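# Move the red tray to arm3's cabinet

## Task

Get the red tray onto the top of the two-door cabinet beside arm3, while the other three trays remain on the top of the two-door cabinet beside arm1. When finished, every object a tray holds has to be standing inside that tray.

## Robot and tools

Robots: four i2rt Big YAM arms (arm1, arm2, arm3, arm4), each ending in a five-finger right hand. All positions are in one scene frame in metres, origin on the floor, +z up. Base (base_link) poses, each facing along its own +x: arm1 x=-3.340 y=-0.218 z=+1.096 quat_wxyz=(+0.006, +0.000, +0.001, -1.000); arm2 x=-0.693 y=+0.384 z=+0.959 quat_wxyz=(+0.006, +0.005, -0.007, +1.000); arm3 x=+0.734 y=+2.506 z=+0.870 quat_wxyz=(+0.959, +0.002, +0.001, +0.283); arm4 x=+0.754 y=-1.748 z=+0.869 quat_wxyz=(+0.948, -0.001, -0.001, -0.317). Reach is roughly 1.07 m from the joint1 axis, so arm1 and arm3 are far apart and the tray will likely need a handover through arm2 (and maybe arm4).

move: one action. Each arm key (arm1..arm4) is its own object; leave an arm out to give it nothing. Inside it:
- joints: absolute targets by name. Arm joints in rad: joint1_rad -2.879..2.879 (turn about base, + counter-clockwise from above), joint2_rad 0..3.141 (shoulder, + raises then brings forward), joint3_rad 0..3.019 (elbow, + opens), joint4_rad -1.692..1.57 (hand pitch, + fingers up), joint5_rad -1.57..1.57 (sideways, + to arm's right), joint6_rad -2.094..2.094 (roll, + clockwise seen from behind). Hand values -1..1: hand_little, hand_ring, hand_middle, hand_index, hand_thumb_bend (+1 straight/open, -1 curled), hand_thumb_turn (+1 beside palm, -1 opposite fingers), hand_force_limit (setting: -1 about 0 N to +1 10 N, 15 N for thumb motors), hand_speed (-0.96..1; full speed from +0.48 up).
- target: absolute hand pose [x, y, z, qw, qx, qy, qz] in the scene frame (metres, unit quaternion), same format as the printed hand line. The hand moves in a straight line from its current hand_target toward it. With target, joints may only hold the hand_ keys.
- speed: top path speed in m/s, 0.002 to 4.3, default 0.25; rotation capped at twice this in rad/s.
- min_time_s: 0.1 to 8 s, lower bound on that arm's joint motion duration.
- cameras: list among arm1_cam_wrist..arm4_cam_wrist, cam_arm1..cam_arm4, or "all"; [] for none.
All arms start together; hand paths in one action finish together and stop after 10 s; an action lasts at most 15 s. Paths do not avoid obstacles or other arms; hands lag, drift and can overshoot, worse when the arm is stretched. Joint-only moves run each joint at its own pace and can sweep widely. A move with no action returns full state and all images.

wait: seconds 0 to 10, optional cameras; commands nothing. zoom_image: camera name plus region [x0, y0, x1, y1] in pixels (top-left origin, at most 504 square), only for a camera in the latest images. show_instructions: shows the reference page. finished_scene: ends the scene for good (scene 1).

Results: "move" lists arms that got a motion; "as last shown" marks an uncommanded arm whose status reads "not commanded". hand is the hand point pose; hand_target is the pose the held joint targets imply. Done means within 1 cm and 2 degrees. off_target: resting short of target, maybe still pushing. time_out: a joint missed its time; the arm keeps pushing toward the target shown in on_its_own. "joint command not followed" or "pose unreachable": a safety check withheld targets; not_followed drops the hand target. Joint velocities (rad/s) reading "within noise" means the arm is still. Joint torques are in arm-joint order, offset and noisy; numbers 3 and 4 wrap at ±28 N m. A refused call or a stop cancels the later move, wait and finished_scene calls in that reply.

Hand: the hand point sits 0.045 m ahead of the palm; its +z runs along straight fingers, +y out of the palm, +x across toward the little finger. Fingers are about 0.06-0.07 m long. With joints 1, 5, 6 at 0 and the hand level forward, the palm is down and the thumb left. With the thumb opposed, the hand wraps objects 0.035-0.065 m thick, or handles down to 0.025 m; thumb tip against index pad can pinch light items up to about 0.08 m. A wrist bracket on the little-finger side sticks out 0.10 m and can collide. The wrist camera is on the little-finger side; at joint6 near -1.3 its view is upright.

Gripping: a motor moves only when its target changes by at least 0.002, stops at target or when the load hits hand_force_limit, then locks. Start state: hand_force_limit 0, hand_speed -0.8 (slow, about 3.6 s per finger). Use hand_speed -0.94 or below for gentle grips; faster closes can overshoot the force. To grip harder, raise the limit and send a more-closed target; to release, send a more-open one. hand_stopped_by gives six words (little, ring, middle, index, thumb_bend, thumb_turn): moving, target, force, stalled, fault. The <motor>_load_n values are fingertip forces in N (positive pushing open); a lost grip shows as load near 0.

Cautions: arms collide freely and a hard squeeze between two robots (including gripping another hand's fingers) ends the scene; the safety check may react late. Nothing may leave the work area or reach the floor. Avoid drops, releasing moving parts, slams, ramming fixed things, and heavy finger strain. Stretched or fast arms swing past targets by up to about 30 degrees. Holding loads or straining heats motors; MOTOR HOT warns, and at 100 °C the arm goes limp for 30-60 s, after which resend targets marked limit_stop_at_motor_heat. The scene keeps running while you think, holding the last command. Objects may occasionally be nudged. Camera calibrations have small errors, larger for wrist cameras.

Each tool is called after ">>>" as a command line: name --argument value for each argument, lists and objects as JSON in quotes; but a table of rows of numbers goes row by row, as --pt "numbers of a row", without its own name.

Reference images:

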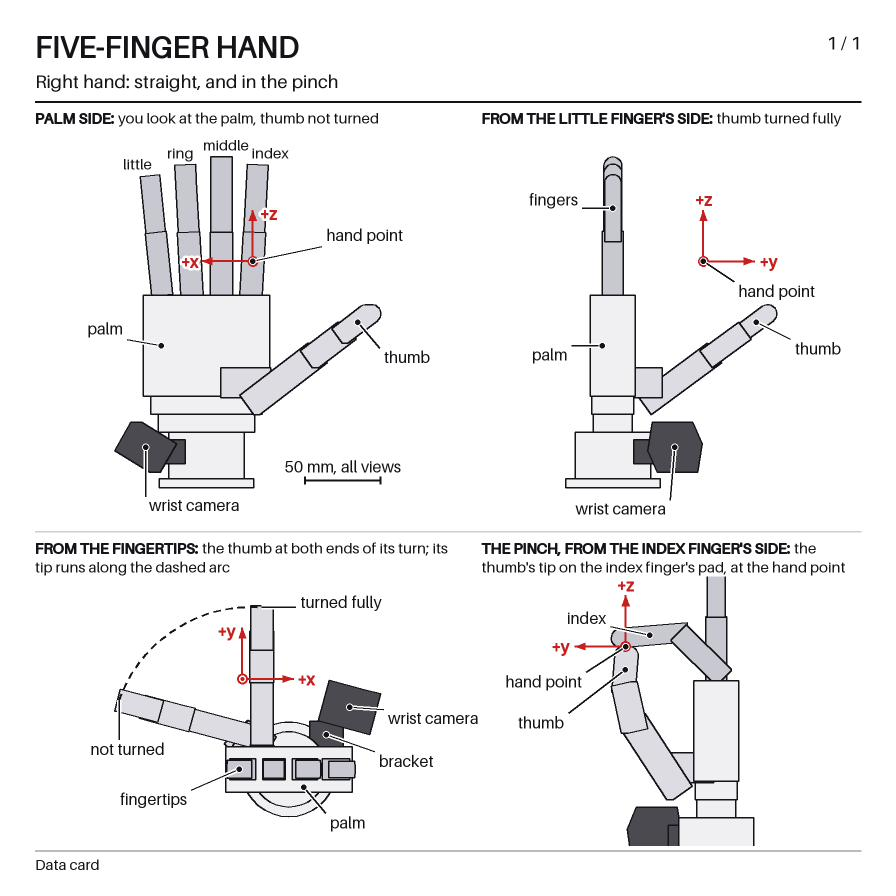

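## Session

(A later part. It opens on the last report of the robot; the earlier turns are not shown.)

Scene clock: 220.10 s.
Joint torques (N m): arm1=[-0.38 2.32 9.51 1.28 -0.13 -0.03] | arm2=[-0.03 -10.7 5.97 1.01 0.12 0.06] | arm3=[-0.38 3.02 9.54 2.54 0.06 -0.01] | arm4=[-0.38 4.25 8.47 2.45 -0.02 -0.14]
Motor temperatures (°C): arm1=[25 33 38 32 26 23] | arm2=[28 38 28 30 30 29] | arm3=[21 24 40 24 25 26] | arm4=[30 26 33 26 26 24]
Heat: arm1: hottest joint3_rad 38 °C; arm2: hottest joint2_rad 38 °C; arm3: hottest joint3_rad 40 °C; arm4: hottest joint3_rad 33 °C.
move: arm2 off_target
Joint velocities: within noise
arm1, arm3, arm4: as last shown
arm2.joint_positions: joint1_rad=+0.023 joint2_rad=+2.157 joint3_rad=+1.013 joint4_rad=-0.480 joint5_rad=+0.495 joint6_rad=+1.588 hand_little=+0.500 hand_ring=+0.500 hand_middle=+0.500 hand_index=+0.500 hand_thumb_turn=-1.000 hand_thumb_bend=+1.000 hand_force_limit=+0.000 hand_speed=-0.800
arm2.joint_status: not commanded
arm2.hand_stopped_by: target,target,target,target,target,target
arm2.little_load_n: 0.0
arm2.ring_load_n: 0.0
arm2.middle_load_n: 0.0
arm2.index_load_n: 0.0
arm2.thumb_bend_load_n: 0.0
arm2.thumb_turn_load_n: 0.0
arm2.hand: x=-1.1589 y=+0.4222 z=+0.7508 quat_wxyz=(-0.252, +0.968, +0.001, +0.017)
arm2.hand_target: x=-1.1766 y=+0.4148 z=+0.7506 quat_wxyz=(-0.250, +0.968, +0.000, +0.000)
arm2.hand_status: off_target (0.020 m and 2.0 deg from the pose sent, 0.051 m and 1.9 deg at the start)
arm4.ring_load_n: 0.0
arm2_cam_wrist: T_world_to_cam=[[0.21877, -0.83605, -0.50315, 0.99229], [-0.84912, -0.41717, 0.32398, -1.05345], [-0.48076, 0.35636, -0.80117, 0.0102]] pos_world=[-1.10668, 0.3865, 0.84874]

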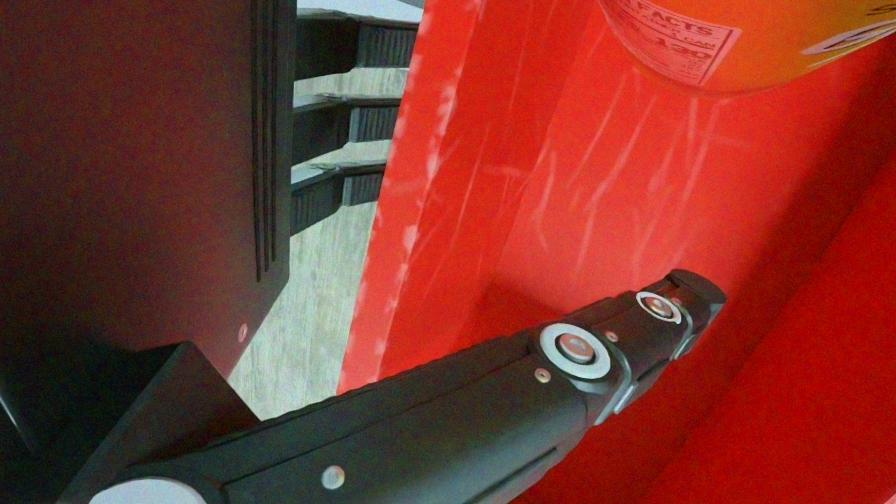

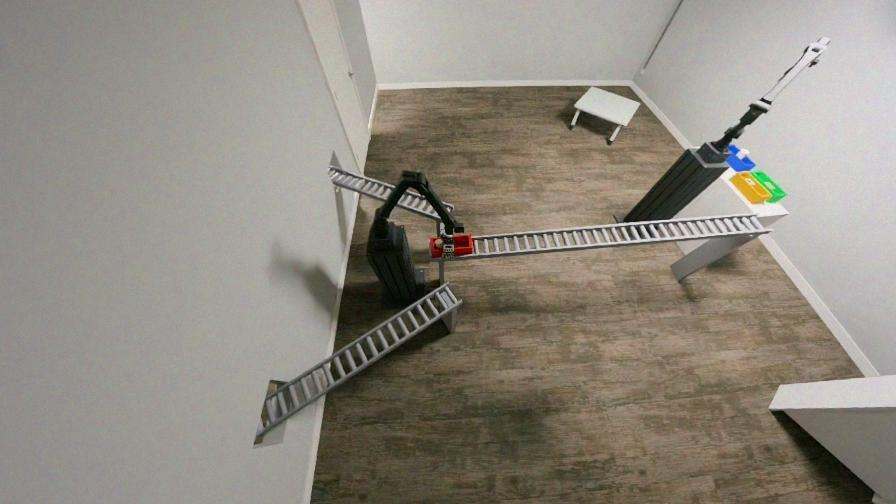

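>>> move --arm2 '{"target": [-1.187, 0.402, 0.745, -0.2504, 0.9681, 0, 0], "speed": 0.06}' --cameras '["arm2_cam_wrist", "cam_arm2"]'

>>> zoom_image --camera "arm2_cam_wrist" --region '[280, 0, 532, 200]'

>>> zoom_image --camera "cam_arm2" --region '[420, 220, 480, 270]'

Scene clock: 226.20 s.
Joint torques (N m): arm1=[-0.5 2.55 9.57 1.32 -0.16 -0.05] | arm2=[0.15 -9.93 6.2 0.27 -0.04 0.1] | arm3=[-0.38 3.08 9.52 2.55 0.06 -0.02] | arm4=[-0.44 4.19 8.47 2.4 -0.02 -0.16]
Motor temperatures (°C): arm1=[25 33 38 32 26 23] | arm2=[28 38 28 30 30 29] | arm3=[21 24 40 24 25 26] | arm4=[30 26 33 26 26 24]
Heat: arm1: hottest joint3_rad 38 °C; arm2: hottest joint2_rad 38 °C; arm3: hottest joint3_rad 40 °C; arm4: hottest joint3_rad 33 °C.
move: arm2 off_target
Joint velocities: within noise
arm1, arm3, arm4: as last shown
arm2.joint_positions: joint1_rad=+0.048 joint2_rad=+2.169 joint3_rad=+1.050 joint4_rad=-0.487 joint5_rad=+0.499 joint6_rad=+1.617 hand_little=+0.500 hand_ring=+0.500 hand_middle=+0.500 hand_index=+0.500 hand_thumb_turn=-1.000 hand_thumb_bend=+1.000 hand_force_limit=+0.000 hand_speed=-0.800
arm2.joint_status: not commanded
arm2.hand_stopped_by: target,target,target,target,target,target
arm2.little_load_n: 0.0
arm2.ring_load_n: 0.0
arm2.middle_load_n: 0.5
arm2.index_load_n: 0.0
arm2.thumb_bend_load_n: 0.0
arm2.thumb_turn_load_n: 0.0
arm2.hand: x=-1.1779 y=+0.4116 z=+0.7524 quat_wxyz=(-0.254, +0.967, -0.002, +0.002)
arm2.hand_target: x=-1.1865 y=+0.4019 z=+0.7452 quat_wxyz=(-0.250, +0.968, +0.000, +0.000)
arm2.hand_status: off_target (0.015 m and 0.6 deg from the pose sent, 0.035 m and 2.0 deg at the start)
arm2_cam_wrist: T_world_to_cam=[[0.20321, -0.83346, -0.51386, 0.97713], [-0.83853, -0.41911, 0.34817, -1.07946], [-0.50554, 0.36014, -0.78405, -0.03753]] pos_world=[-1.12269, 0.3755, 0.84851]

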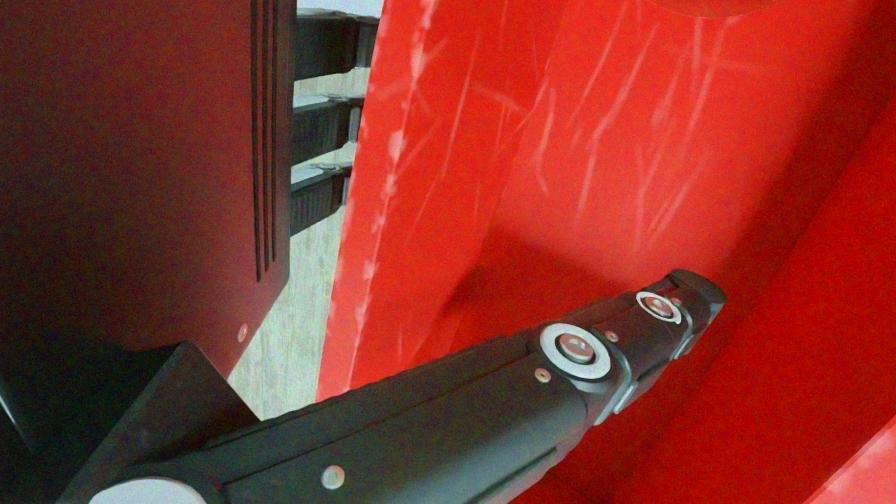

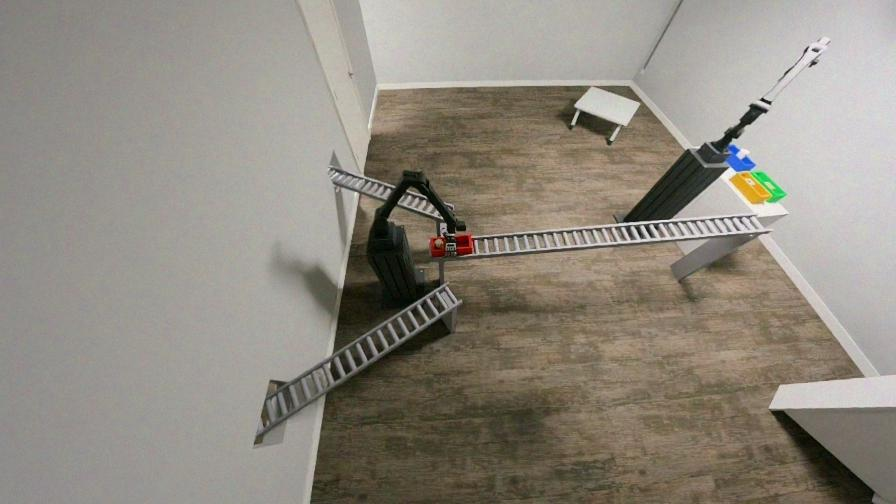

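Scaled by 2.000 from the camera's image (finer frame: 1280x720).

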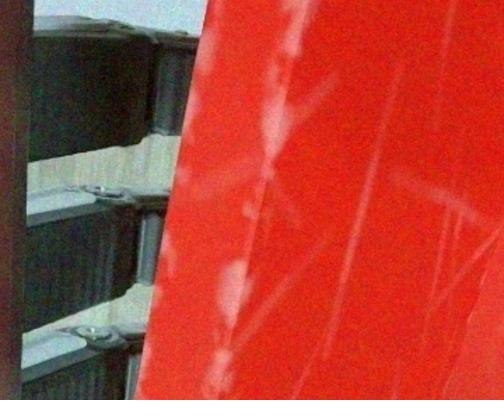

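Scaled by 8.400 from the camera's image (finer frame: 1280x720).

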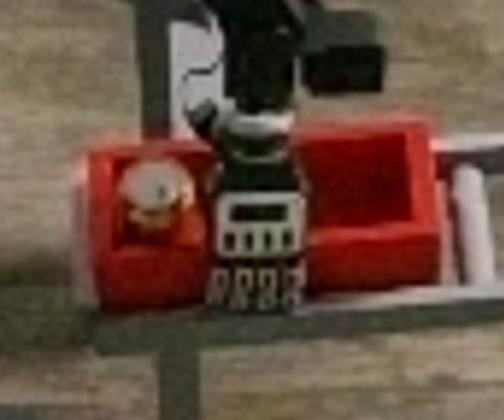

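>>> move --arm2 '{"target": [-1.187, 0.390, 0.745, -0.2504, 0.9681, 0, 0], "speed": 0.06}' --cameras '["arm2_cam_wrist", "cam_arm2"]'

>>> zoom_image --camera "arm2_cam_wrist" --region '[280, 0, 532, 200]'

>>> zoom_image --camera "cam_arm2" --region '[420, 220, 480, 270]'

Scene clock: 229.00 s.
Joint torques (N m): arm1=[-0.73 2.37 9.42 1.26 -0.14 -0.03] | arm2=[-0.09 -10.58 5.72 -0.05 0.06 0.06] | arm3=[-0.44 3.14 9.55 2.54 0.06 -0.01] | arm4=[-0.44 4.07 8.46 2.48 -0.03 -0.15]
Motor temperatures (°C): arm1=[25 33 38 32 26 23] | arm2=[28 38 28 30 30 29] | arm3=[21 24 40 24 25 26] | arm4=[30 26 33 26 26 24]
Heat: arm1: hottest joint3_rad 38 °C; arm2: hottest joint2_rad 38 °C; arm3: hottest joint3_rad 40 °C; arm4: hottest joint3_rad 33 °C.
move: arm2 off_target
Joint velocities: within noise
arm1, arm3, arm4: as last shown
arm2.joint_positions: joint1_rad=+0.076 joint2_rad=+2.178 joint3_rad=+1.062 joint4_rad=-0.498 joint5_rad=+0.495 joint6_rad=+1.650 hand_little=+0.500 hand_ring=+0.500 hand_middle=+0.500 hand_index=+0.500 hand_thumb_turn=-1.000 hand_thumb_bend=+1.000 hand_force_limit=+0.000 hand_speed=-0.800
arm2.joint_status: not commanded
arm2.hand_stopped_by: target,target,target,target,target,target
arm2.little_load_n: 0.0
arm2.ring_load_n: 0.0
arm2.middle_load_n: 0.5
arm2.index_load_n: 0.0
arm2.thumb_bend_load_n: 0.0
arm2.thumb_turn_load_n: 0.0
arm2.hand: x=-1.1820 y=+0.3981 z=+0.7506 quat_wxyz=(-0.252, +0.968, -0.004, -0.002)
arm2.hand_target: x=-1.1867 y=+0.3901 z=+0.7452 quat_wxyz=(-0.250, +0.968, +0.000, +0.000)
arm2.hand_status: off_target (0.011 m and 0.5 deg from the pose sent, 0.025 m and 0.6 deg at the start)
arm3.ring_load_n: -0.5
arm2_cam_wrist: T_world_to_cam=[[0.1982, -0.83545, -0.51258, 0.95964], [-0.83603, -0.41707, 0.35651, -1.0919], [-0.51163, 0.35787, -0.78113, -0.04461]] pos_world=[-1.12589, 0.3623, 0.84631]

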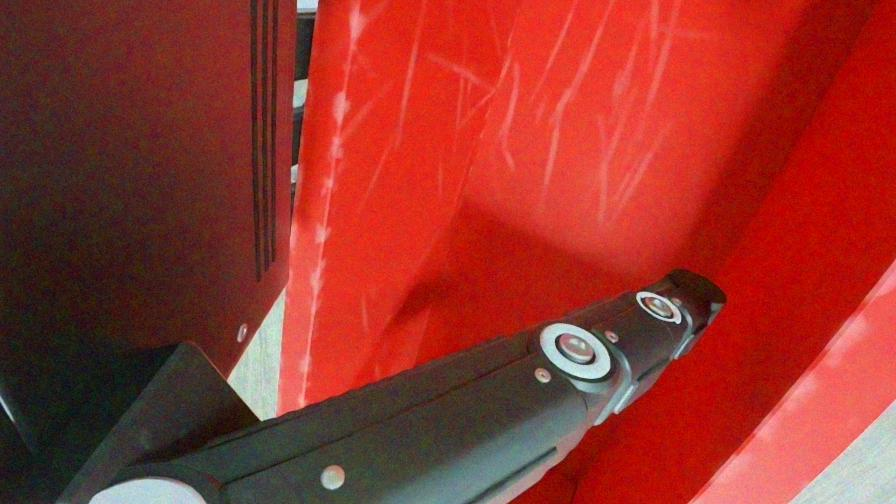

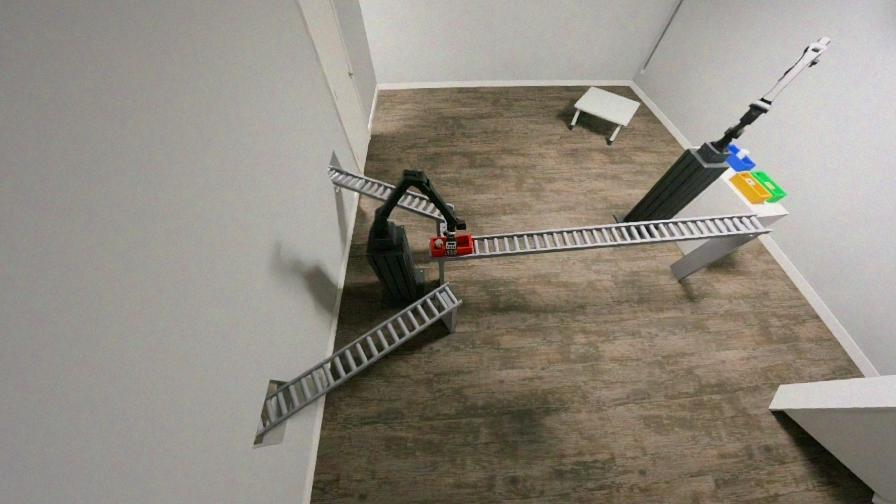

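Scaled by 2.000 from the camera's image (finer frame: 1280x720).

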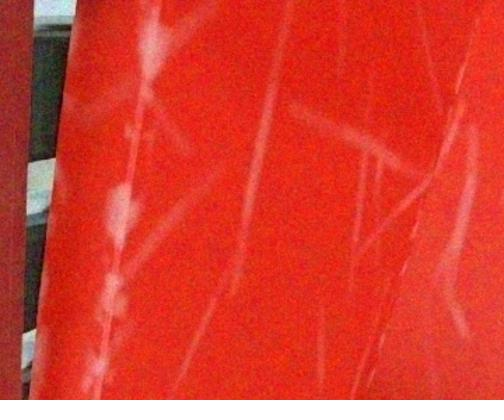

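Scaled by 8.400 from the camera's image (finer frame: 1280x720).

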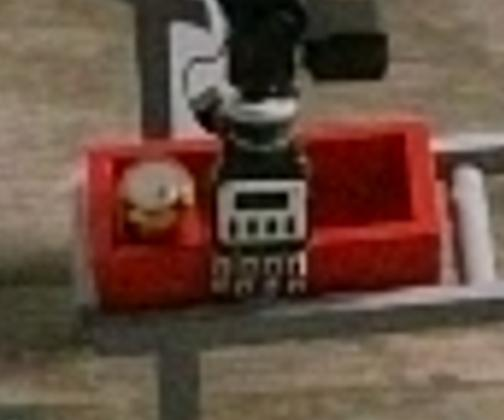

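>>> move --arm2 '{"target": [-1.185, 0.385, 0.739, -0.2504, 0.9681, 0, 0], "speed": 0.06}'

>>> move --arm2 '{"joints": {"hand_thumb_bend": -0.6, "hand_force_limit": 0.3}}' --cameras '["arm2_cam_wrist", "cam_arm2"]'

>>> zoom_image --camera "cam_arm2" --region '[420, 220, 480, 270]'

Scene clock: 234.30 s.
Joint torques (N m): arm1=[-0.67 2.43 9.57 1.31 -0.15 -0.06] | arm2=[0.56 -10.4 5.56 0.25 -0.02 0.03] | arm3=[-0.44 3.08 9.54 2.56 0.06 -0.01] | arm4=[-0.5 4.07 8.49 2.44 -0.02 -0.14]
Motor temperatures (°C): arm1=[25 33 38 32 26 23] | arm2=[28 38 28 30 29 29] | arm3=[21 24 40 24 25 26] | arm4=[30 26 33 26 26 24]
Heat: arm1: hottest joint3_rad 38 °C; arm2: hottest joint2_rad 38 °C; arm3: hottest joint3_rad 40 °C; arm4: hottest joint3_rad 33 °C.
move: arm2 off_target
Joint velocities: within noise
arm1, arm3, arm4: as last shown
arm2.joint_positions: joint1_rad=+0.080 joint2_rad=+2.189 joint3_rad=+1.062 joint4_rad=-0.498 joint5_rad=+0.497 joint6_rad=+1.663 hand_little=+0.500 hand_ring=+0.500 hand_middle=+0.500 hand_index=+0.500 hand_thumb_turn=-1.000 hand_thumb_bend=+1.000 hand_force_limit=+0.000 hand_speed=-0.800
arm2.joint_status: not commanded
arm2.hand_stopped_by: target,target,target,target,target,target
arm2.little_load_n: 0.0
arm2.ring_load_n: 0.0
arm2.middle_load_n: 1.5
arm2.index_load_n: 0.0
arm2.thumb_bend_load_n: 0.0
arm2.thumb_turn_load_n: 0.0
arm2.hand: x=-1.1791 y=+0.3971 z=+0.7457 quat_wxyz=(-0.254, +0.967, -0.007, +0.002)
arm2.hand_target: x=-1.1845 y=+0.3850 z=+0.7392 quat_wxyz=(-0.250, +0.968, +0.000, +0.000)
arm2.hand_status: off_target (0.015 m and 0.9 deg from the pose sent, 0.018 m and 0.5 deg at the start)
arm3.ring_load_n: 0.0
pictures: none

Scene clock: 240.13 s.
Joint torques (N m): arm1=[-0.56 2.26 9.59 1.29 -0.15 -0.03] | arm2=[0.38 -10.46 5.57 0.24 -0.02 0.04] | arm3=[-0.44 3.08 9.52 2.54 0.06 -0.01] | arm4=[-0.5 4.19 8.5 2.47 -0.02 -0.16]
Motor temperatures (°C): arm1=[25 33 38 31 26 23] | arm2=[28 38 28 30 29 29] | arm3=[21 24 40 24 25 26] | arm4=[30 26 33 26 25 24]
Heat: arm1: hottest joint3_rad 38 °C; arm2: hottest joint2_rad 38 °C; arm3: hottest joint3_rad 40 °C; arm4: hottest joint3_rad 33 °C.
move: arm2 off_target
Joint velocities: within noise
arm1, arm3, arm4: as last shown
arm2.joint_positions: joint1_rad=+0.082 joint2_rad=+2.189 joint3_rad=+1.062 joint4_rad=-0.498 joint5_rad=+0.497 joint6_rad=+1.664 hand_little=+0.500 hand_ring=+0.500 hand_middle=+0.500 hand_index=+0.500 hand_thumb_turn=-1.000 hand_thumb_bend=-0.545 hand_force_limit=+0.300 hand_speed=-0.800
arm2.joint_status: hand_thumb_bend off_target (ended at -0.545, target -0.600); the others done
arm2.hand_stopped_by: target,target,target,target,force,target
arm2.little_load_n: 0.0
arm2.ring_load_n: 1.5
arm2.middle_load_n: 3.0
arm2.index_load_n: 0.5
arm2.thumb_bend_load_n: 10.0
arm2.thumb_turn_load_n: 1.0
arm2.hand: x=-1.1788 y=+0.3963 z=+0.7453 quat_wxyz=(-0.254, +0.967, -0.006, +0.002)
arm2.hand_target: x=-1.1846 y=+0.3851 z=+0.7392 quat_wxyz=(-0.250, +0.968, +0.000, +0.000)
arm2.hand_status: not commanded
arm4.middle_load_n: -0.5
arm2_cam_wrist: T_world_to_cam=[[0.19578, -0.83517, -0.51396, 0.95286], [-0.84029, -0.41306, 0.35113, -1.09086], [-0.50556, 0.36313, -0.78265, -0.04019]] pos_world=[-1.1235, 0.3598, 0.84131]

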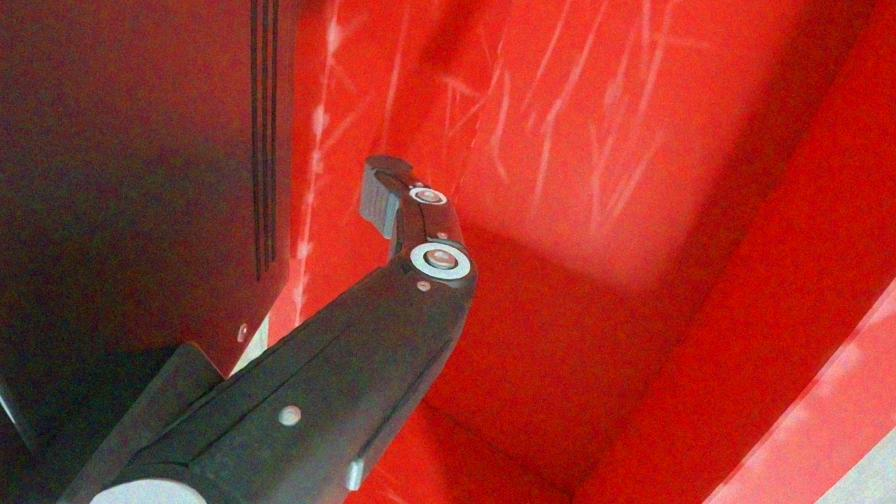

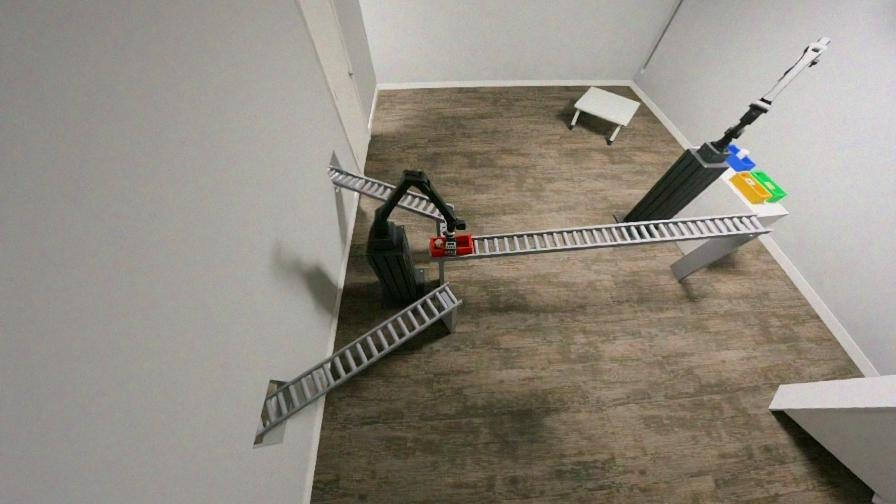

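Scaled by 8.400 from the camera's image (finer frame: 1280x720).

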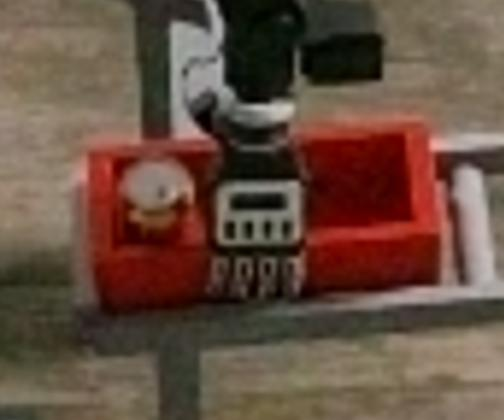

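>>> move --arm2 '{"joints": {"hand_little": 0.35, "hand_ring": 0.35, "hand_middle": 0.35, "hand_index": 0.35, "hand_force_limit": -0.3}}' --cameras '["arm2_cam_wrist"]'

Scene clock: 243.33 s.
Joint torques (N m): arm1=[-0.5 2.61 9.51 1.33 -0.14 -0.05] | arm2=[0.21 -10.58 5.52 0.24 -0.23 0.03] | arm3=[-0.44 3.08 9.54 2.55 0.06 -0.01] | arm4=[-0.32 4.13 8.47 2.47 -0.03 -0.15]
Motor temperatures (°C): arm1=[25 33 38 31 26 23] | arm2=[28 38 28 30 29 29] | arm3=[21 24 40 24 25 26] | arm4=[30 26 33 26 25 24]
Heat: arm1: hottest joint3_rad 38 °C; arm2: hottest joint2_rad 38 °C; arm3: hottest joint3_rad 40 °C; arm4: hottest joint3_rad 33 °C.
move: arm2 off_target
Joint velocities: within noise
arm1, arm3, arm4: as last shown
arm2.joint_positions: joint1_rad=+0.084 joint2_rad=+2.191 joint3_rad=+1.063 joint4_rad=-0.498 joint5_rad=+0.503 joint6_rad=+1.664 hand_little=+0.448 hand_ring=+0.485 hand_middle=+0.486 hand_index=+0.468 hand_thumb_turn=-1.000 hand_thumb_bend=-0.545 hand_force_limit=-0.300 hand_speed=-0.800
arm2.joint_status: hand_little off_target (ended at +0.448, target +0.350); hand_ring off_target (ended at +0.485, target +0.350); hand_middle off_target (ended at +0.486, target +0.350); hand_index off_target (ended at +0.468, target +0.350); the others done
arm2.hand_stopped_by: force,force,force,force,force,target
arm2.little_load_n: 5.0
arm2.ring_load_n: 1.5
arm2.middle_load_n: 4.0
arm2.index_load_n: 5.0
arm2.thumb_bend_load_n: 10.5
arm2.thumb_turn_load_n: 1.5
arm2.hand: x=-1.1787 y=+0.3965 z=+0.7450 quat_wxyz=(-0.257, +0.967, -0.005, +0.002)
arm2.hand_target: x=-1.1846 y=+0.3851 z=+0.7393 quat_wxyz=(-0.250, +0.968, +0.000, +0.000)
arm2.hand_status: not commanded
arm4.middle_load_n: 0.0
arm4.thumb_turn_load_n: -0.5
arm2_cam_wrist: T_world_to_cam=[[0.19796, -0.83181, -0.51856, 0.95745], [-0.83966, -0.41687, 0.34814, -1.08596], [-0.50576, 0.36649, -0.78096, -0.04335]] pos_world=[-1.1233, 0.3596, 0.84071]

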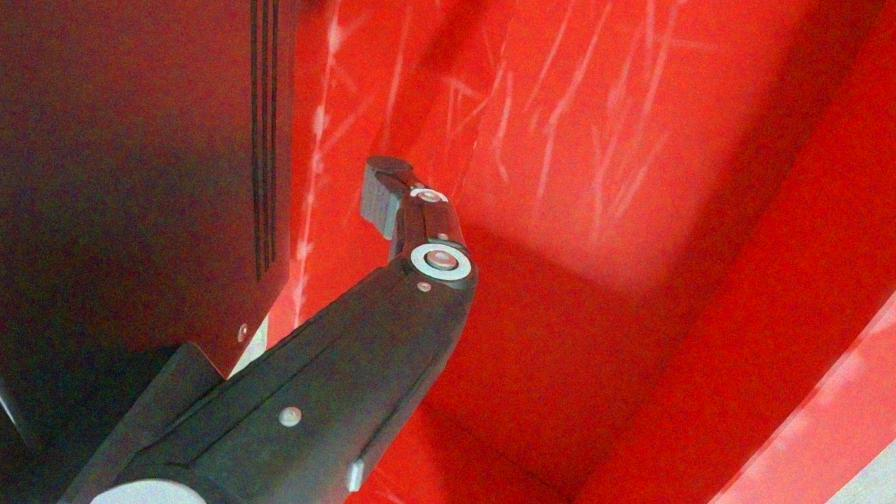

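>>> move --arm2 '{"target": [-1.185, 0.385, 0.775, -0.2504, 0.9681, 0, 0], "speed": 0.04}' --cameras '["arm2_cam_wrist", "cam_arm2"]'

>>> zoom_image --camera "cam_arm2" --region '[410, 210, 490, 270]'

Scene clock: 245.80 s.
Joint torques (N m): arm1=[-0.5 2.26 9.57 1.28 -0.15 -0.03] | arm2=[-0.03 -14.74 4.52 -0.65 0.16 -0.05] | arm3=[-0.38 3.02 9.54 2.54 0.06 -0.01] | arm4=[-0.44 4.19 8.49 2.41 -0.03 -0.15]
Motor temperatures (°C): arm1=[25 33 38 31 26 23] | arm2=[28 38 28 30 29 29] | arm3=[21 24 40 24 25 26] | arm4=[30 26 33 26 25 24]
Heat: arm1: hottest joint3_rad 38 °C; arm2: hottest joint2_rad 38 °C; arm3: hottest joint3_rad 40 °C; arm4: hottest joint3_rad 33 °C.
move: arm2 off_target
Joint velocities: within noise
arm1.joint_positions: joint1_rad=+0.610 joint2_rad=+0.622 joint3_rad=+1.456 joint4_rad=-1.538 joint5_rad=-0.079 joint6_rad=-1.278 hand_little=+1.000 hand_ring=+1.000 hand_middle=+1.000 hand_index=+1.000 hand_thumb_turn=+1.000 hand_thumb_bend=+1.000 hand_force_limit=+0.000 hand_speed=-0.800
arm1.joint_status: not commanded
arm1.hand_stopped_by: target,target,target,target,target,target
arm1.little_load_n: 0.0
arm1.ring_load_n: 0.0
arm1.middle_load_n: 0.0
arm1.index_load_n: 0.0
arm1.thumb_bend_load_n: 0.0
arm1.thumb_turn_load_n: 0.0
arm1.hand: x=-3.5121 y=-0.3007 z=+1.5736 quat_wxyz=(+0.360, +0.165, -0.892, +0.216)
arm1.hand_target: x=-3.5114 y=-0.3002 z=+1.5803 quat_wxyz=(+0.368, +0.165, -0.888, +0.220)
arm1.hand_status: not commanded
arm2.joint_positions: joint1_rad=+0.085 joint2_rad=+2.163 joint3_rad=+1.063 joint4_rad=-0.546 joint5_rad=+0.492 joint6_rad=+1.670 hand_little=+0.448 hand_ring=+0.485 hand_middle=+0.486 hand_index=+0.468 hand_thumb_turn=-1.000 hand_thumb_bend=-0.545 hand_force_limit=-0.300 hand_speed=-0.800
arm2.joint_status: not commanded
arm2.hand_stopped_by: force,force,force,force,force,target
arm2.little_load_n: 3.0
arm2.ring_load_n: 0.0
arm2.middle_load_n: 2.5
arm2.index_load_n: 4.5
arm2.thumb_bend_load_n: 12.5
arm2.thumb_turn_load_n: 1.5
arm2.hand: x=-1.1751 y=+0.3941 z=+0.7564 quat_wxyz=(-0.252, +0.968, -0.005, +0.011)
arm2.hand_target: x=-1.1847 y=+0.3851 z=+0.7744 quat_wxyz=(-0.250, +0.968, +0.000, +0.000)
arm2.hand_status: off_target (0.023 m and 1.4 deg from the pose sent, 0.033 m and 0.9 deg at the start)
arm3.joint_positions: joint1_rad=-0.727 joint2_rad=+0.638 joint3_rad=+1.433 joint4_rad=-1.230 joint5_rad=+0.234 joint6_rad=-1.441 hand_little=+1.000 hand_ring=+1.000 hand_middle=+1.000 hand_index=+1.000 hand_thumb_turn=+1.000 hand_thumb_bend=+1.000 hand_force_limit=+0.000 hand_speed=-0.800
arm3.joint_status: not commanded
arm3.hand_stopped_by: target,target,target,target,target,target
arm3.little_load_n: 0.0
arm3.ring_load_n: 0.0
arm3.middle_load_n: 0.0
arm3.index_load_n: 0.0
arm3.thumb_bend_load_n: 0.5
arm3.thumb_turn_load_n: 0.0
arm3.hand: x=+0.9536 y=+2.3696 z=+1.4117 quat_wxyz=(+0.104, +0.821, -0.181, +0.532)
arm3.hand_target: x=+0.9521 y=+2.3698 z=+1.4227 quat_wxyz=(+0.103, +0.814, -0.181, +0.543)
arm3.hand_status: not commanded
arm4.joint_positions: joint1_rad=+0.769 joint2_rad=+0.539 joint3_rad=+1.400 joint4_rad=-1.171 joint5_rad=+0.218 joint6_rad=-0.906 hand_little=+1.000 hand_ring=+1.000 hand_middle=+1.000 hand_index=+1.000 hand_thumb_turn=+1.000 hand_thumb_bend=+1.000 hand_force_limit=+0.000 hand_speed=-0.800
arm4.joint_status: not commanded
arm4.hand_stopped_by: target,target,target,target,target,target
arm4.little_load_n: 0.0
arm4.ring_load_n: 0.0
arm4.middle_load_n: 0.0
arm4.index_load_n: 0.0
arm4.thumb_bend_load_n: 0.0
arm4.thumb_turn_load_n: 0.0
arm4.hand: x=+0.9674 y=-1.7907 z=+1.4049 quat_wxyz=(-0.143, +0.757, -0.275, +0.575)
arm4.hand_target: x=+0.9657 y=-1.7909 z=+1.4150 quat_wxyz=(-0.148, +0.750, -0.274, +0.584)
arm4.hand_status: not commanded
arm2_cam_wrist: T_world_to_cam=[[0.20275, -0.8377, -0.50709, 0.95998], [-0.84812, -0.40907, 0.33667, -1.09233], [-0.48947, 0.36182, -0.79342, -0.00129]] pos_world=[-1.1217, 0.3578, 0.85353]

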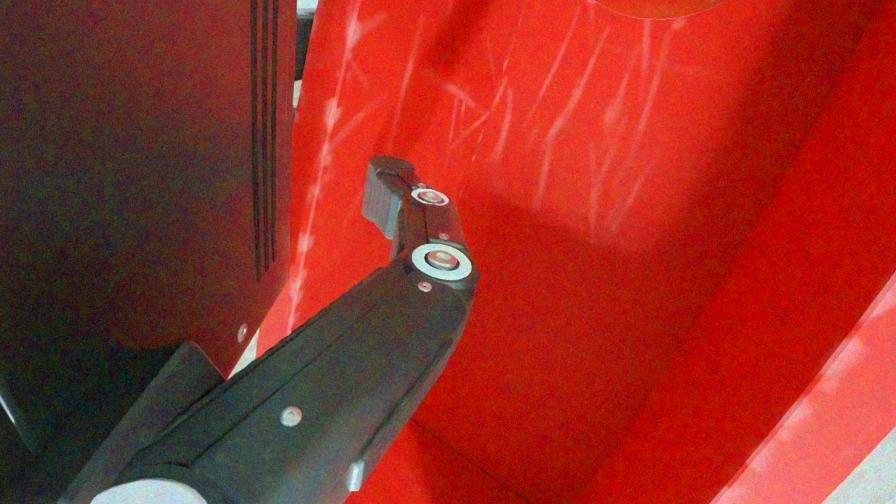

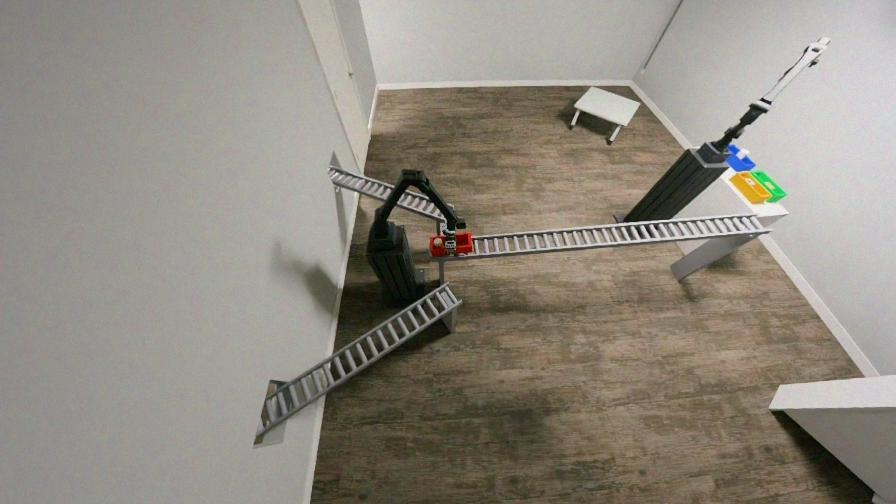

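Scaled by 6.300 from the camera's image (finer frame: 1280x720).

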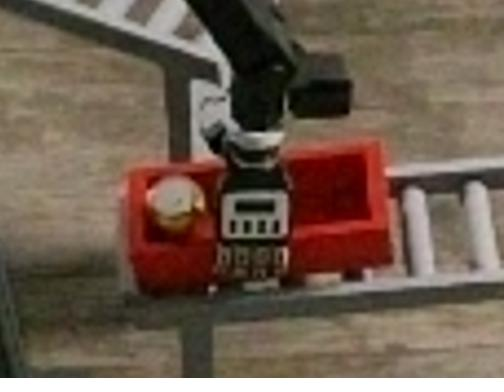

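>>> move --arm2 '{"target": [-1.185, 0.385, 0.737, -0.2504, 0.9681, 0, 0], "speed": 0.04}'

>>> move --arm2 '{"joints": {"hand_thumb_bend": 0.6, "hand_little": 0.5, "hand_ring": 0.5, "hand_middle": 0.5, "hand_index": 0.5}}'

>>> move --arm2 '{"target": [-1.185, 0.395, 0.745, -0.2504, 0.9681, 0, 0], "speed": 0.05}'

>>> move --arm2 '{"target": [-1.145, 0.395, 0.745, -0.2504, 0.9681, 0, 0], "speed": 0.05}' --cameras '["arm2_cam_wrist", "cam_arm2"]'

>>> zoom_image --camera "cam_arm2" --region '[410, 210, 490, 270]'

Scene clock: 261.13 s.
Joint torques (N m): arm1=[-0.62 2.37 9.57 1.29 -0.13 -0.04] | arm2=[-0.32 -10.23 5.2 0.99 -0.02 -0.03] | arm3=[-0.38 3.14 9.54 2.52 0.06 -0.01] | arm4=[-0.5 4.31 8.47 2.48 -0.02 -0.15]
Motor temperatures (°C): arm1=[25 33 38 31 25 23] | arm2=[28 37 27 30 29 28] | arm3=[21 24 40 24 25 26] | arm4=[30 26 34 26 25 24]
Heat: arm1: hottest joint3_rad 38 °C; arm2: hottest joint2_rad 37 °C; arm3: hottest joint3_rad 40 °C; arm4: hottest joint3_rad 34 °C.
move: arm2 off_target
Joint velocities: within noise
arm1, arm3, arm4: as last shown
arm2.joint_positions: joint1_rad=+0.090 joint2_rad=+2.190 joint3_rad=+1.068 joint4_rad=-0.514 joint5_rad=+0.497 joint6_rad=+1.670 hand_little=+0.448 hand_ring=+0.485 hand_middle=+0.486 hand_index=+0.468 hand_thumb_turn=-1.000 hand_thumb_bend=-0.545 hand_force_limit=-0.300 hand_speed=-0.800
arm2.joint_status: not commanded
arm2.hand_stopped_by: force,force,force,force,force,target
arm2.little_load_n: 2.5
arm2.ring_load_n: 0.0
arm2.middle_load_n: 3.0
arm2.index_load_n: 5.5
arm2.thumb_bend_load_n: 11.0
arm2.thumb_turn_load_n: 2.0
arm2.hand: x=-1.1784 y=+0.3926 z=+0.7458 quat_wxyz=(-0.254, +0.967, -0.004, +0.005)
arm2.hand_target: x=-1.1846 y=+0.3850 z=+0.7373 quat_wxyz=(-0.250, +0.968, +0.000, +0.000)
arm2.hand_status: off_target (0.013 m and 0.9 deg from the pose sent, 0.024 m and 1.4 deg at the start)
arm3.thumb_bend_load_n: 0.0
pictures: none

Scene clock: 265.63 s.
Joint torques (N m): arm1=[-0.44 2.2 9.4 1.26 -0.17 -0.03] | arm2=[-0.32 -10.64 5.16 0.85 0.07 -0.04] | arm3=[-0.44 3.14 9.54 2.54 0.06 -0.01] | arm4=[-0.32 4.07 8.49 2.43 -0.02 -0.14]
Motor temperatures (°C): arm1=[25 33 38 31 25 23] | arm2=[27 37 27 30 29 28] | arm3=[21 24 40 24 25 26] | arm4=[30 26 34 26 25 24]
Heat: arm1: hottest joint3_rad 38 °C; arm2: hottest joint2_rad 37 °C; arm3: hottest joint3_rad 40 °C; arm4: hottest joint3_rad 34 °C.
move: arm2 done
Joint velocities: within noise
arm1, arm3, arm4: as last shown
arm1.middle_load_n: -0.5
arm2.joint_positions: joint1_rad=+0.090 joint2_rad=+2.196 joint3_rad=+1.068 joint4_rad=-0.510 joint5_rad=+0.494 joint6_rad=+1.671 hand_little=+0.500 hand_ring=+0.500 hand_middle=+0.500 hand_index=+0.500 hand_thumb_turn=-1.000 hand_thumb_bend=+0.600 hand_force_limit=-0.300 hand_speed=-0.800
arm2.joint_status: all done
arm2.hand_stopped_by: target,target,target,target,target,target
arm2.little_load_n: 0.0
arm2.ring_load_n: 0.0
arm2.middle_load_n: 0.0
arm2.index_load_n: 0.0
arm2.thumb_bend_load_n: -0.5
arm2.thumb_turn_load_n: 0.0
arm2.hand: x=-1.1775 y=+0.3919 z=+0.7432 quat_wxyz=(-0.253, +0.967, -0.004, +0.006)
arm2.hand_target: x=-1.1845 y=+0.3850 z=+0.7372 quat_wxyz=(-0.250, +0.968, +0.000, +0.000)
arm2.hand_status: not commanded
pictures: none

Scene clock: 266.60 s.
Joint torques (N m): arm1=[-0.32 2.49 9.57 1.35 -0.15 -0.03] | arm2=[-2.2 -12.1 4.51 0.83 0.12 -0.16] | arm3=[-0.44 3.08 9.51 2.54 0.07 -0.01] | arm4=[-0.44 4.19 8.46 2.47 -0.03 -0.15]
Motor temperatures (°C): arm1=[25 33 38 31 25 23] | arm2=[27 37 27 30 29 28] | arm3=[21 24 40 24 25 26] | arm4=[30 26 34 26 25 24]
Heat: arm1: hottest joint3_rad 38 °C; arm2: hottest joint2_rad 37 °C; arm3: hottest joint3_rad 40 °C; arm4: hottest joint3_rad 34 °C.
move: arm2 done
Joint velocities: within noise
arm1, arm3, arm4: as last shown
arm1.middle_load_n: 0.0
arm2.joint_positions: joint1_rad=+0.090 joint2_rad=+2.196 joint3_rad=+1.068 joint4_rad=-0.510 joint5_rad=+0.494 joint6_rad=+1.659 hand_little=+0.500 hand_ring=+0.500 hand_middle=+0.500 hand_index=+0.500 hand_thumb_turn=-1.000 hand_thumb_bend=+0.600 hand_force_limit=-0.300 hand_speed=-0.800
arm2.joint_status: not commanded
arm2.hand_stopped_by: target,target,target,target,target,target
arm2.little_load_n: 0.0
arm2.ring_load_n: 0.0
arm2.middle_load_n: 0.0
arm2.index_load_n: 0.0
arm2.thumb_bend_load_n: 0.0
arm2.thumb_turn_load_n: 0.0
arm2.hand: x=-1.1768 y=+0.3916 z=+0.7430 quat_wxyz=(-0.253, +0.967, +0.002, +0.007)
arm2.hand_target: x=-1.1848 y=+0.3950 z=+0.7450 quat_wxyz=(-0.251, +0.968, +0.000, +0.000)
arm2.hand_status: done (0.009 m and 0.9 deg from the pose sent, 0.008 m and 0.9 deg at the start)
pictures: none

Scene clock: 267.90 s.
Joint torques (N m): arm1=[-0.67 2.49 9.55 1.32 -0.14 -0.05] | arm2=[-1.55 -12.16 2.66 0.87 0.12 -0.1] | arm3=[-0.44 3.14 9.52 2.54 0.07 -0.01] | arm4=[-0.5 4.13 8.46 2.47 -0.03 -0.16]
Motor temperatures (°C): arm1=[25 33 38 31 25 23] | arm2=[27 37 27 30 29 28] | arm3=[21 24 40 24 25 26] | arm4=[30 26 34 26 25 24]
Heat: arm1: hottest joint3_rad 38 °C; arm2: hottest joint2_rad 37 °C; arm3: hottest joint3_rad 40 °C; arm4: hottest joint3_rad 34 °C.
move: arm2 done
Joint velocities: within noise
arm1, arm3, arm4: as last shown
arm1.index_load_n: -0.5
arm2.joint_positions: joint1_rad=+0.090 joint2_rad=+2.164 joint3_rad=+0.963 joint4_rad=-0.436 joint5_rad=+0.493 joint6_rad=+1.659 hand_little=+0.500 hand_ring=+0.500 hand_middle=+0.500 hand_index=+0.500 hand_thumb_turn=-1.000 hand_thumb_bend=+0.600 hand_force_limit=-0.300 hand_speed=-0.800
arm2.joint_status: not commanded
arm2.hand_stopped_by: target,target,target,target,target,target
arm2.little_load_n: 0.0
arm2.ring_load_n: 0.0
arm2.middle_load_n: 0.0
arm2.index_load_n: 0.0
arm2.thumb_bend_load_n: -0.5
arm2.thumb_turn_load_n: 0.0
arm2.hand: x=-1.1425 y=+0.3941 z=+0.7404 quat_wxyz=(-0.253, +0.968, +0.002, +0.007)
arm2.hand_target: x=-1.1451 y=+0.3949 z=+0.7449 quat_wxyz=(-0.250, +0.968, +0.000, +0.000)
arm2.hand_status: done (0.005 m and 0.9 deg from the pose sent, 0.032 m and 0.9 deg at the start)
arm3.thumb_turn_load_n: 0.5
arm2_cam_wrist: T_world_to_cam=[[0.21365, -0.83393, -0.50884, 0.95748], [-0.84024, -0.42258, 0.33975, -1.04728], [-0.49835, 0.35496, -0.79098, -0.00732]] pos_world=[-1.08818, 0.35851, 0.83722]

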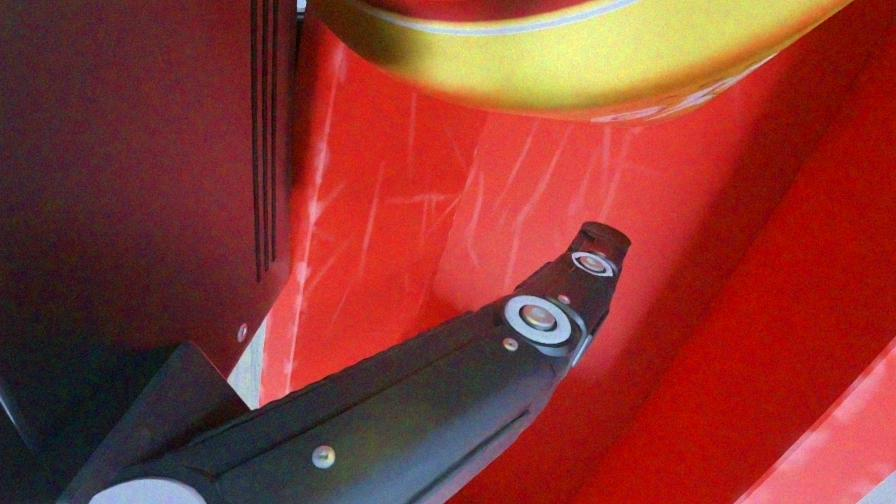

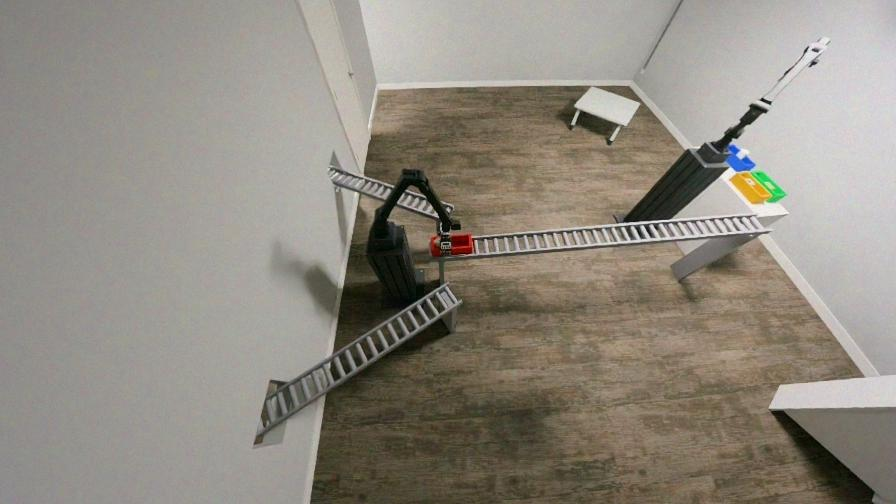

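Scaled by 6.300 from the camera's image (finer frame: 1280x720).

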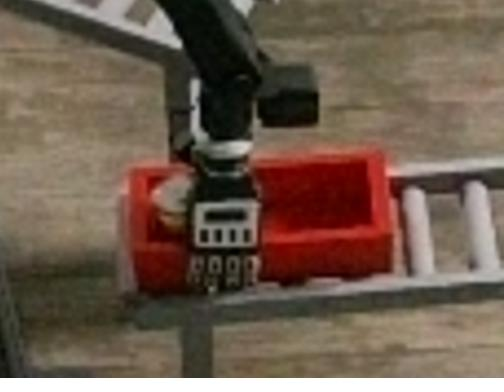

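>>> move --arm2 '{"target": [-1.147, 0.388, 0.743, -0.2504, 0.9681, 0, 0], "speed": 0.05}'

>>> move --arm2 '{"joints": {"hand_thumb_bend": -0.7, "hand_force_limit": 0.6}}' --cameras '["arm2_cam_wrist"]'

>>> move --arm2 '{"joints": {"hand_little": 0.3, "hand_ring": 0.3, "hand_middle": 0.3, "hand_index": 0.3, "hand_force_limit": 0.0}}' --cameras '["arm2_cam_wrist"]'

Scene clock: 271.27 s.
Joint torques (N m): arm1=[-0.32 2.08 9.61 1.18 -0.14 -0.05] | arm2=[-0.21 -11.58 3.48 0.42 0.08 0.08] | arm3=[-0.38 3.08 9.52 2.51 0.06 -0.01] | arm4=[-0.44 4.13 8.49 2.43 -0.02 -0.14]
Motor temperatures (°C): arm1=[25 33 38 31 25 23] | arm2=[27 37 27 30 29 28] | arm3=[21 24 41 24 25 26] | arm4=[30 26 34 26 25 24]
Heat: arm1: hottest joint3_rad 38 °C; arm2: hottest joint2_rad 37 °C; arm3: hottest joint3_rad 41 °C; arm4: hottest joint3_rad 34 °C.
move: arm2 done
Joint velocities: within noise
arm1, arm3, arm4: as last shown
arm1.index_load_n: 0.0
arm2.joint_positions: joint1_rad=+0.090 joint2_rad=+2.164 joint3_rad=+0.963 joint4_rad=-0.436 joint5_rad=+0.493 joint6_rad=+1.660 hand_little=+0.500 hand_ring=+0.500 hand_middle=+0.500 hand_index=+0.500 hand_thumb_turn=-1.000 hand_thumb_bend=+0.600 hand_force_limit=-0.300 hand_speed=-0.800
arm2.joint_status: not commanded
arm2.hand_stopped_by: target,target,target,target,target,target
arm2.little_load_n: 0.0
arm2.ring_load_n: 0.0
arm2.middle_load_n: 0.0
arm2.index_load_n: 0.0
arm2.thumb_bend_load_n: 0.0
arm2.thumb_turn_load_n: 0.0
arm2.hand: x=-1.1426 y=+0.3941 z=+0.7405 quat_wxyz=(-0.253, +0.968, +0.001, +0.007)
arm2.hand_target: x=-1.1470 y=+0.3879 z=+0.7430 quat_wxyz=(-0.250, +0.968, +0.000, +0.000)
arm2.hand_status: done (0.008 m and 0.9 deg from the pose sent, 0.008 m and 0.9 deg at the start)
arm3.index_load_n: -0.5
arm3.thumb_turn_load_n: 0.0
pictures: none

Scene clock: 276.07 s.
Joint torques (N m): arm1=[-0.56 2.67 9.61 1.39 -0.16 0] | arm2=[-0.38 -11.58 3.48 0.44 0.37 0.03] | arm3=[-0.44 3.02 9.54 2.55 0.06 -0.01] | arm4=[-0.26 4.13 8.5 2.43 -0.03 -0.15]
Motor temperatures (°C): arm1=[25 33 38 31 25 23] | arm2=[27 37 27 30 29 28] | arm3=[21 24 41 24 25 26] | arm4=[30 26 34 26 25 24]
Heat: arm1: hottest joint3_rad 38 °C; arm2: hottest joint2_rad 37 °C; arm3: hottest joint3_rad 41 °C; arm4: hottest joint3_rad 34 °C.
move: arm2 off_target
Joint velocities: within noise
arm1, arm3, arm4: as last shown
arm2.joint_positions: joint1_rad=+0.091 joint2_rad=+2.164 joint3_rad=+0.963 joint4_rad=-0.436 joint5_rad=+0.485 joint6_rad=+1.665 hand_little=+0.500 hand_ring=+0.500 hand_middle=+0.500 hand_index=+0.500 hand_thumb_turn=-1.000 hand_thumb_bend=-0.543 hand_force_limit=+0.600 hand_speed=-0.800
arm2.joint_status: hand_thumb_bend off_target (ended at -0.543, target -0.700); the others done
arm2.hand_stopped_by: target,target,target,target,force,target
arm2.little_load_n: 0.0
arm2.ring_load_n: 0.0
arm2.middle_load_n: 2.5
arm2.index_load_n: 0.5
arm2.thumb_bend_load_n: 12.5
arm2.thumb_turn_load_n: 1.5
arm2.hand: x=-1.1427 y=+0.3923 z=+0.7401 quat_wxyz=(-0.249, +0.969, -0.001, +0.007)
arm2.hand_target: x=-1.1470 y=+0.3880 z=+0.7430 quat_wxyz=(-0.250, +0.968, +0.000, +0.000)
arm2.hand_status: not commanded
arm3.index_load_n: 0.0
arm4.index_load_n: -0.5
arm2_cam_wrist: T_world_to_cam=[[0.20867, -0.83913, -0.50232, 0.94734], [-0.84147, -0.4158, 0.34504, -1.05607], [-0.49839, 0.35068, -0.79286, -0.00393]] pos_world=[-1.08829, 0.3572, 0.83713]

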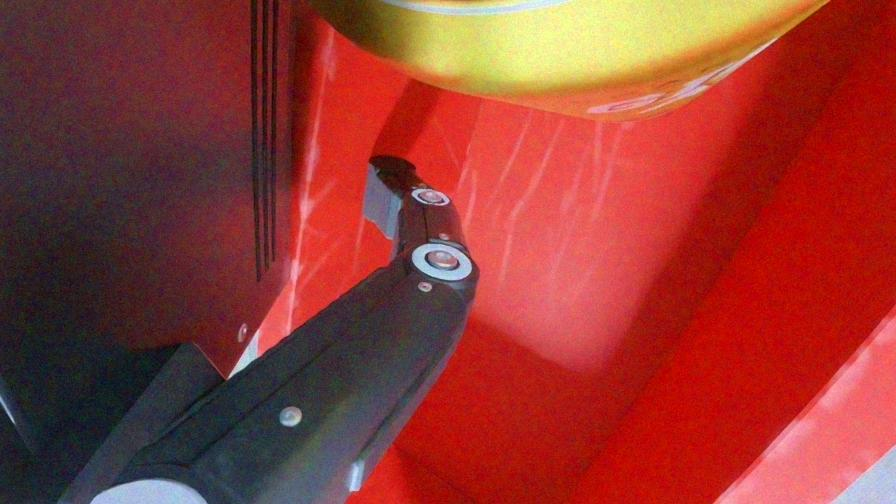

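Scene clock: 276.67 s.
Joint torques (N m): arm1=[-0.44 2.02 9.48 1.28 -0.16 -0.05] | arm2=[-0.38 -11.58 3.47 0.43 0.16 0.03] | arm3=[-0.38 3.14 9.54 2.54 0.06 -0.01] | arm4=[-0.38 4.25 8.47 2.41 -0.03 -0.16]
Motor temperatures (°C): arm1=[25 33 38 31 25 23] | arm2=[27 37 27 30 29 28] | arm3=[21 24 41 24 25 26] | arm4=[30 26 34 26 25 24]
Heat: arm1: hottest joint3_rad 38 °C; arm2: hottest joint2_rad 37 °C; arm3: hottest joint3_rad 41 °C; arm4: hottest joint3_rad 34 °C.
move: arm2 off_target
Joint velocities: within noise
arm1, arm3, arm4: as last shown
arm2.joint_positions: joint1_rad=+0.091 joint2_rad=+2.164 joint3_rad=+0.963 joint4_rad=-0.436 joint5_rad=+0.491 joint6_rad=+1.665 hand_little=+0.393 hand_ring=+0.450 hand_middle=+0.485 hand_index=+0.468 hand_thumb_turn=-1.000 hand_thumb_bend=-0.542 hand_force_limit=+0.000 hand_speed=-0.800
arm2.joint_status: hand_little off_target (ended at +0.393, target +0.300); hand_ring off_target (ended at +0.450, target +0.300); hand_middle off_target (ended at +0.485, target +0.300); hand_index off_target (ended at +0.468, target +0.300); the others done
arm2.hand_stopped_by: force,force,force,force,force,target
arm2.little_load_n: 5.0
arm2.ring_load_n: 2.5
arm2.middle_load_n: 1.5
arm2.index_load_n: 7.0
arm2.thumb_bend_load_n: 14.5
arm2.thumb_turn_load_n: 3.5
arm2.hand: x=-1.1428 y=+0.3935 z=+0.7404 quat_wxyz=(-0.251, +0.968, -0.001, +0.006)
arm2.hand_target: x=-1.1470 y=+0.3880 z=+0.7430 quat_wxyz=(-0.250, +0.968, +0.000, +0.000)
arm2.hand_status: not commanded
arm4.index_load_n: 0.0
arm2_cam_wrist: T_world_to_cam=[[0.20873, -0.83597, -0.50753, 0.9513], [-0.84116, -0.41819, 0.34287, -1.0529], [-0.49888, 0.35535, -0.79047, -0.00835]] pos_world=[-1.08839, 0.3579, 0.83723]

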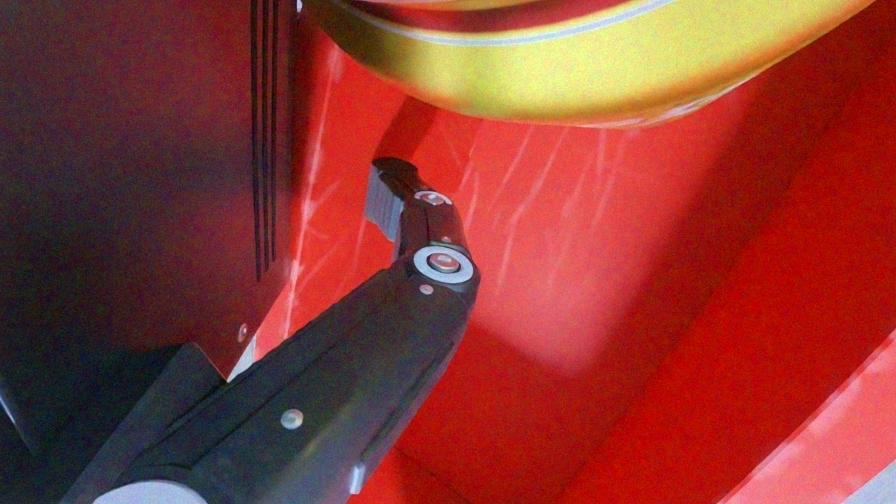

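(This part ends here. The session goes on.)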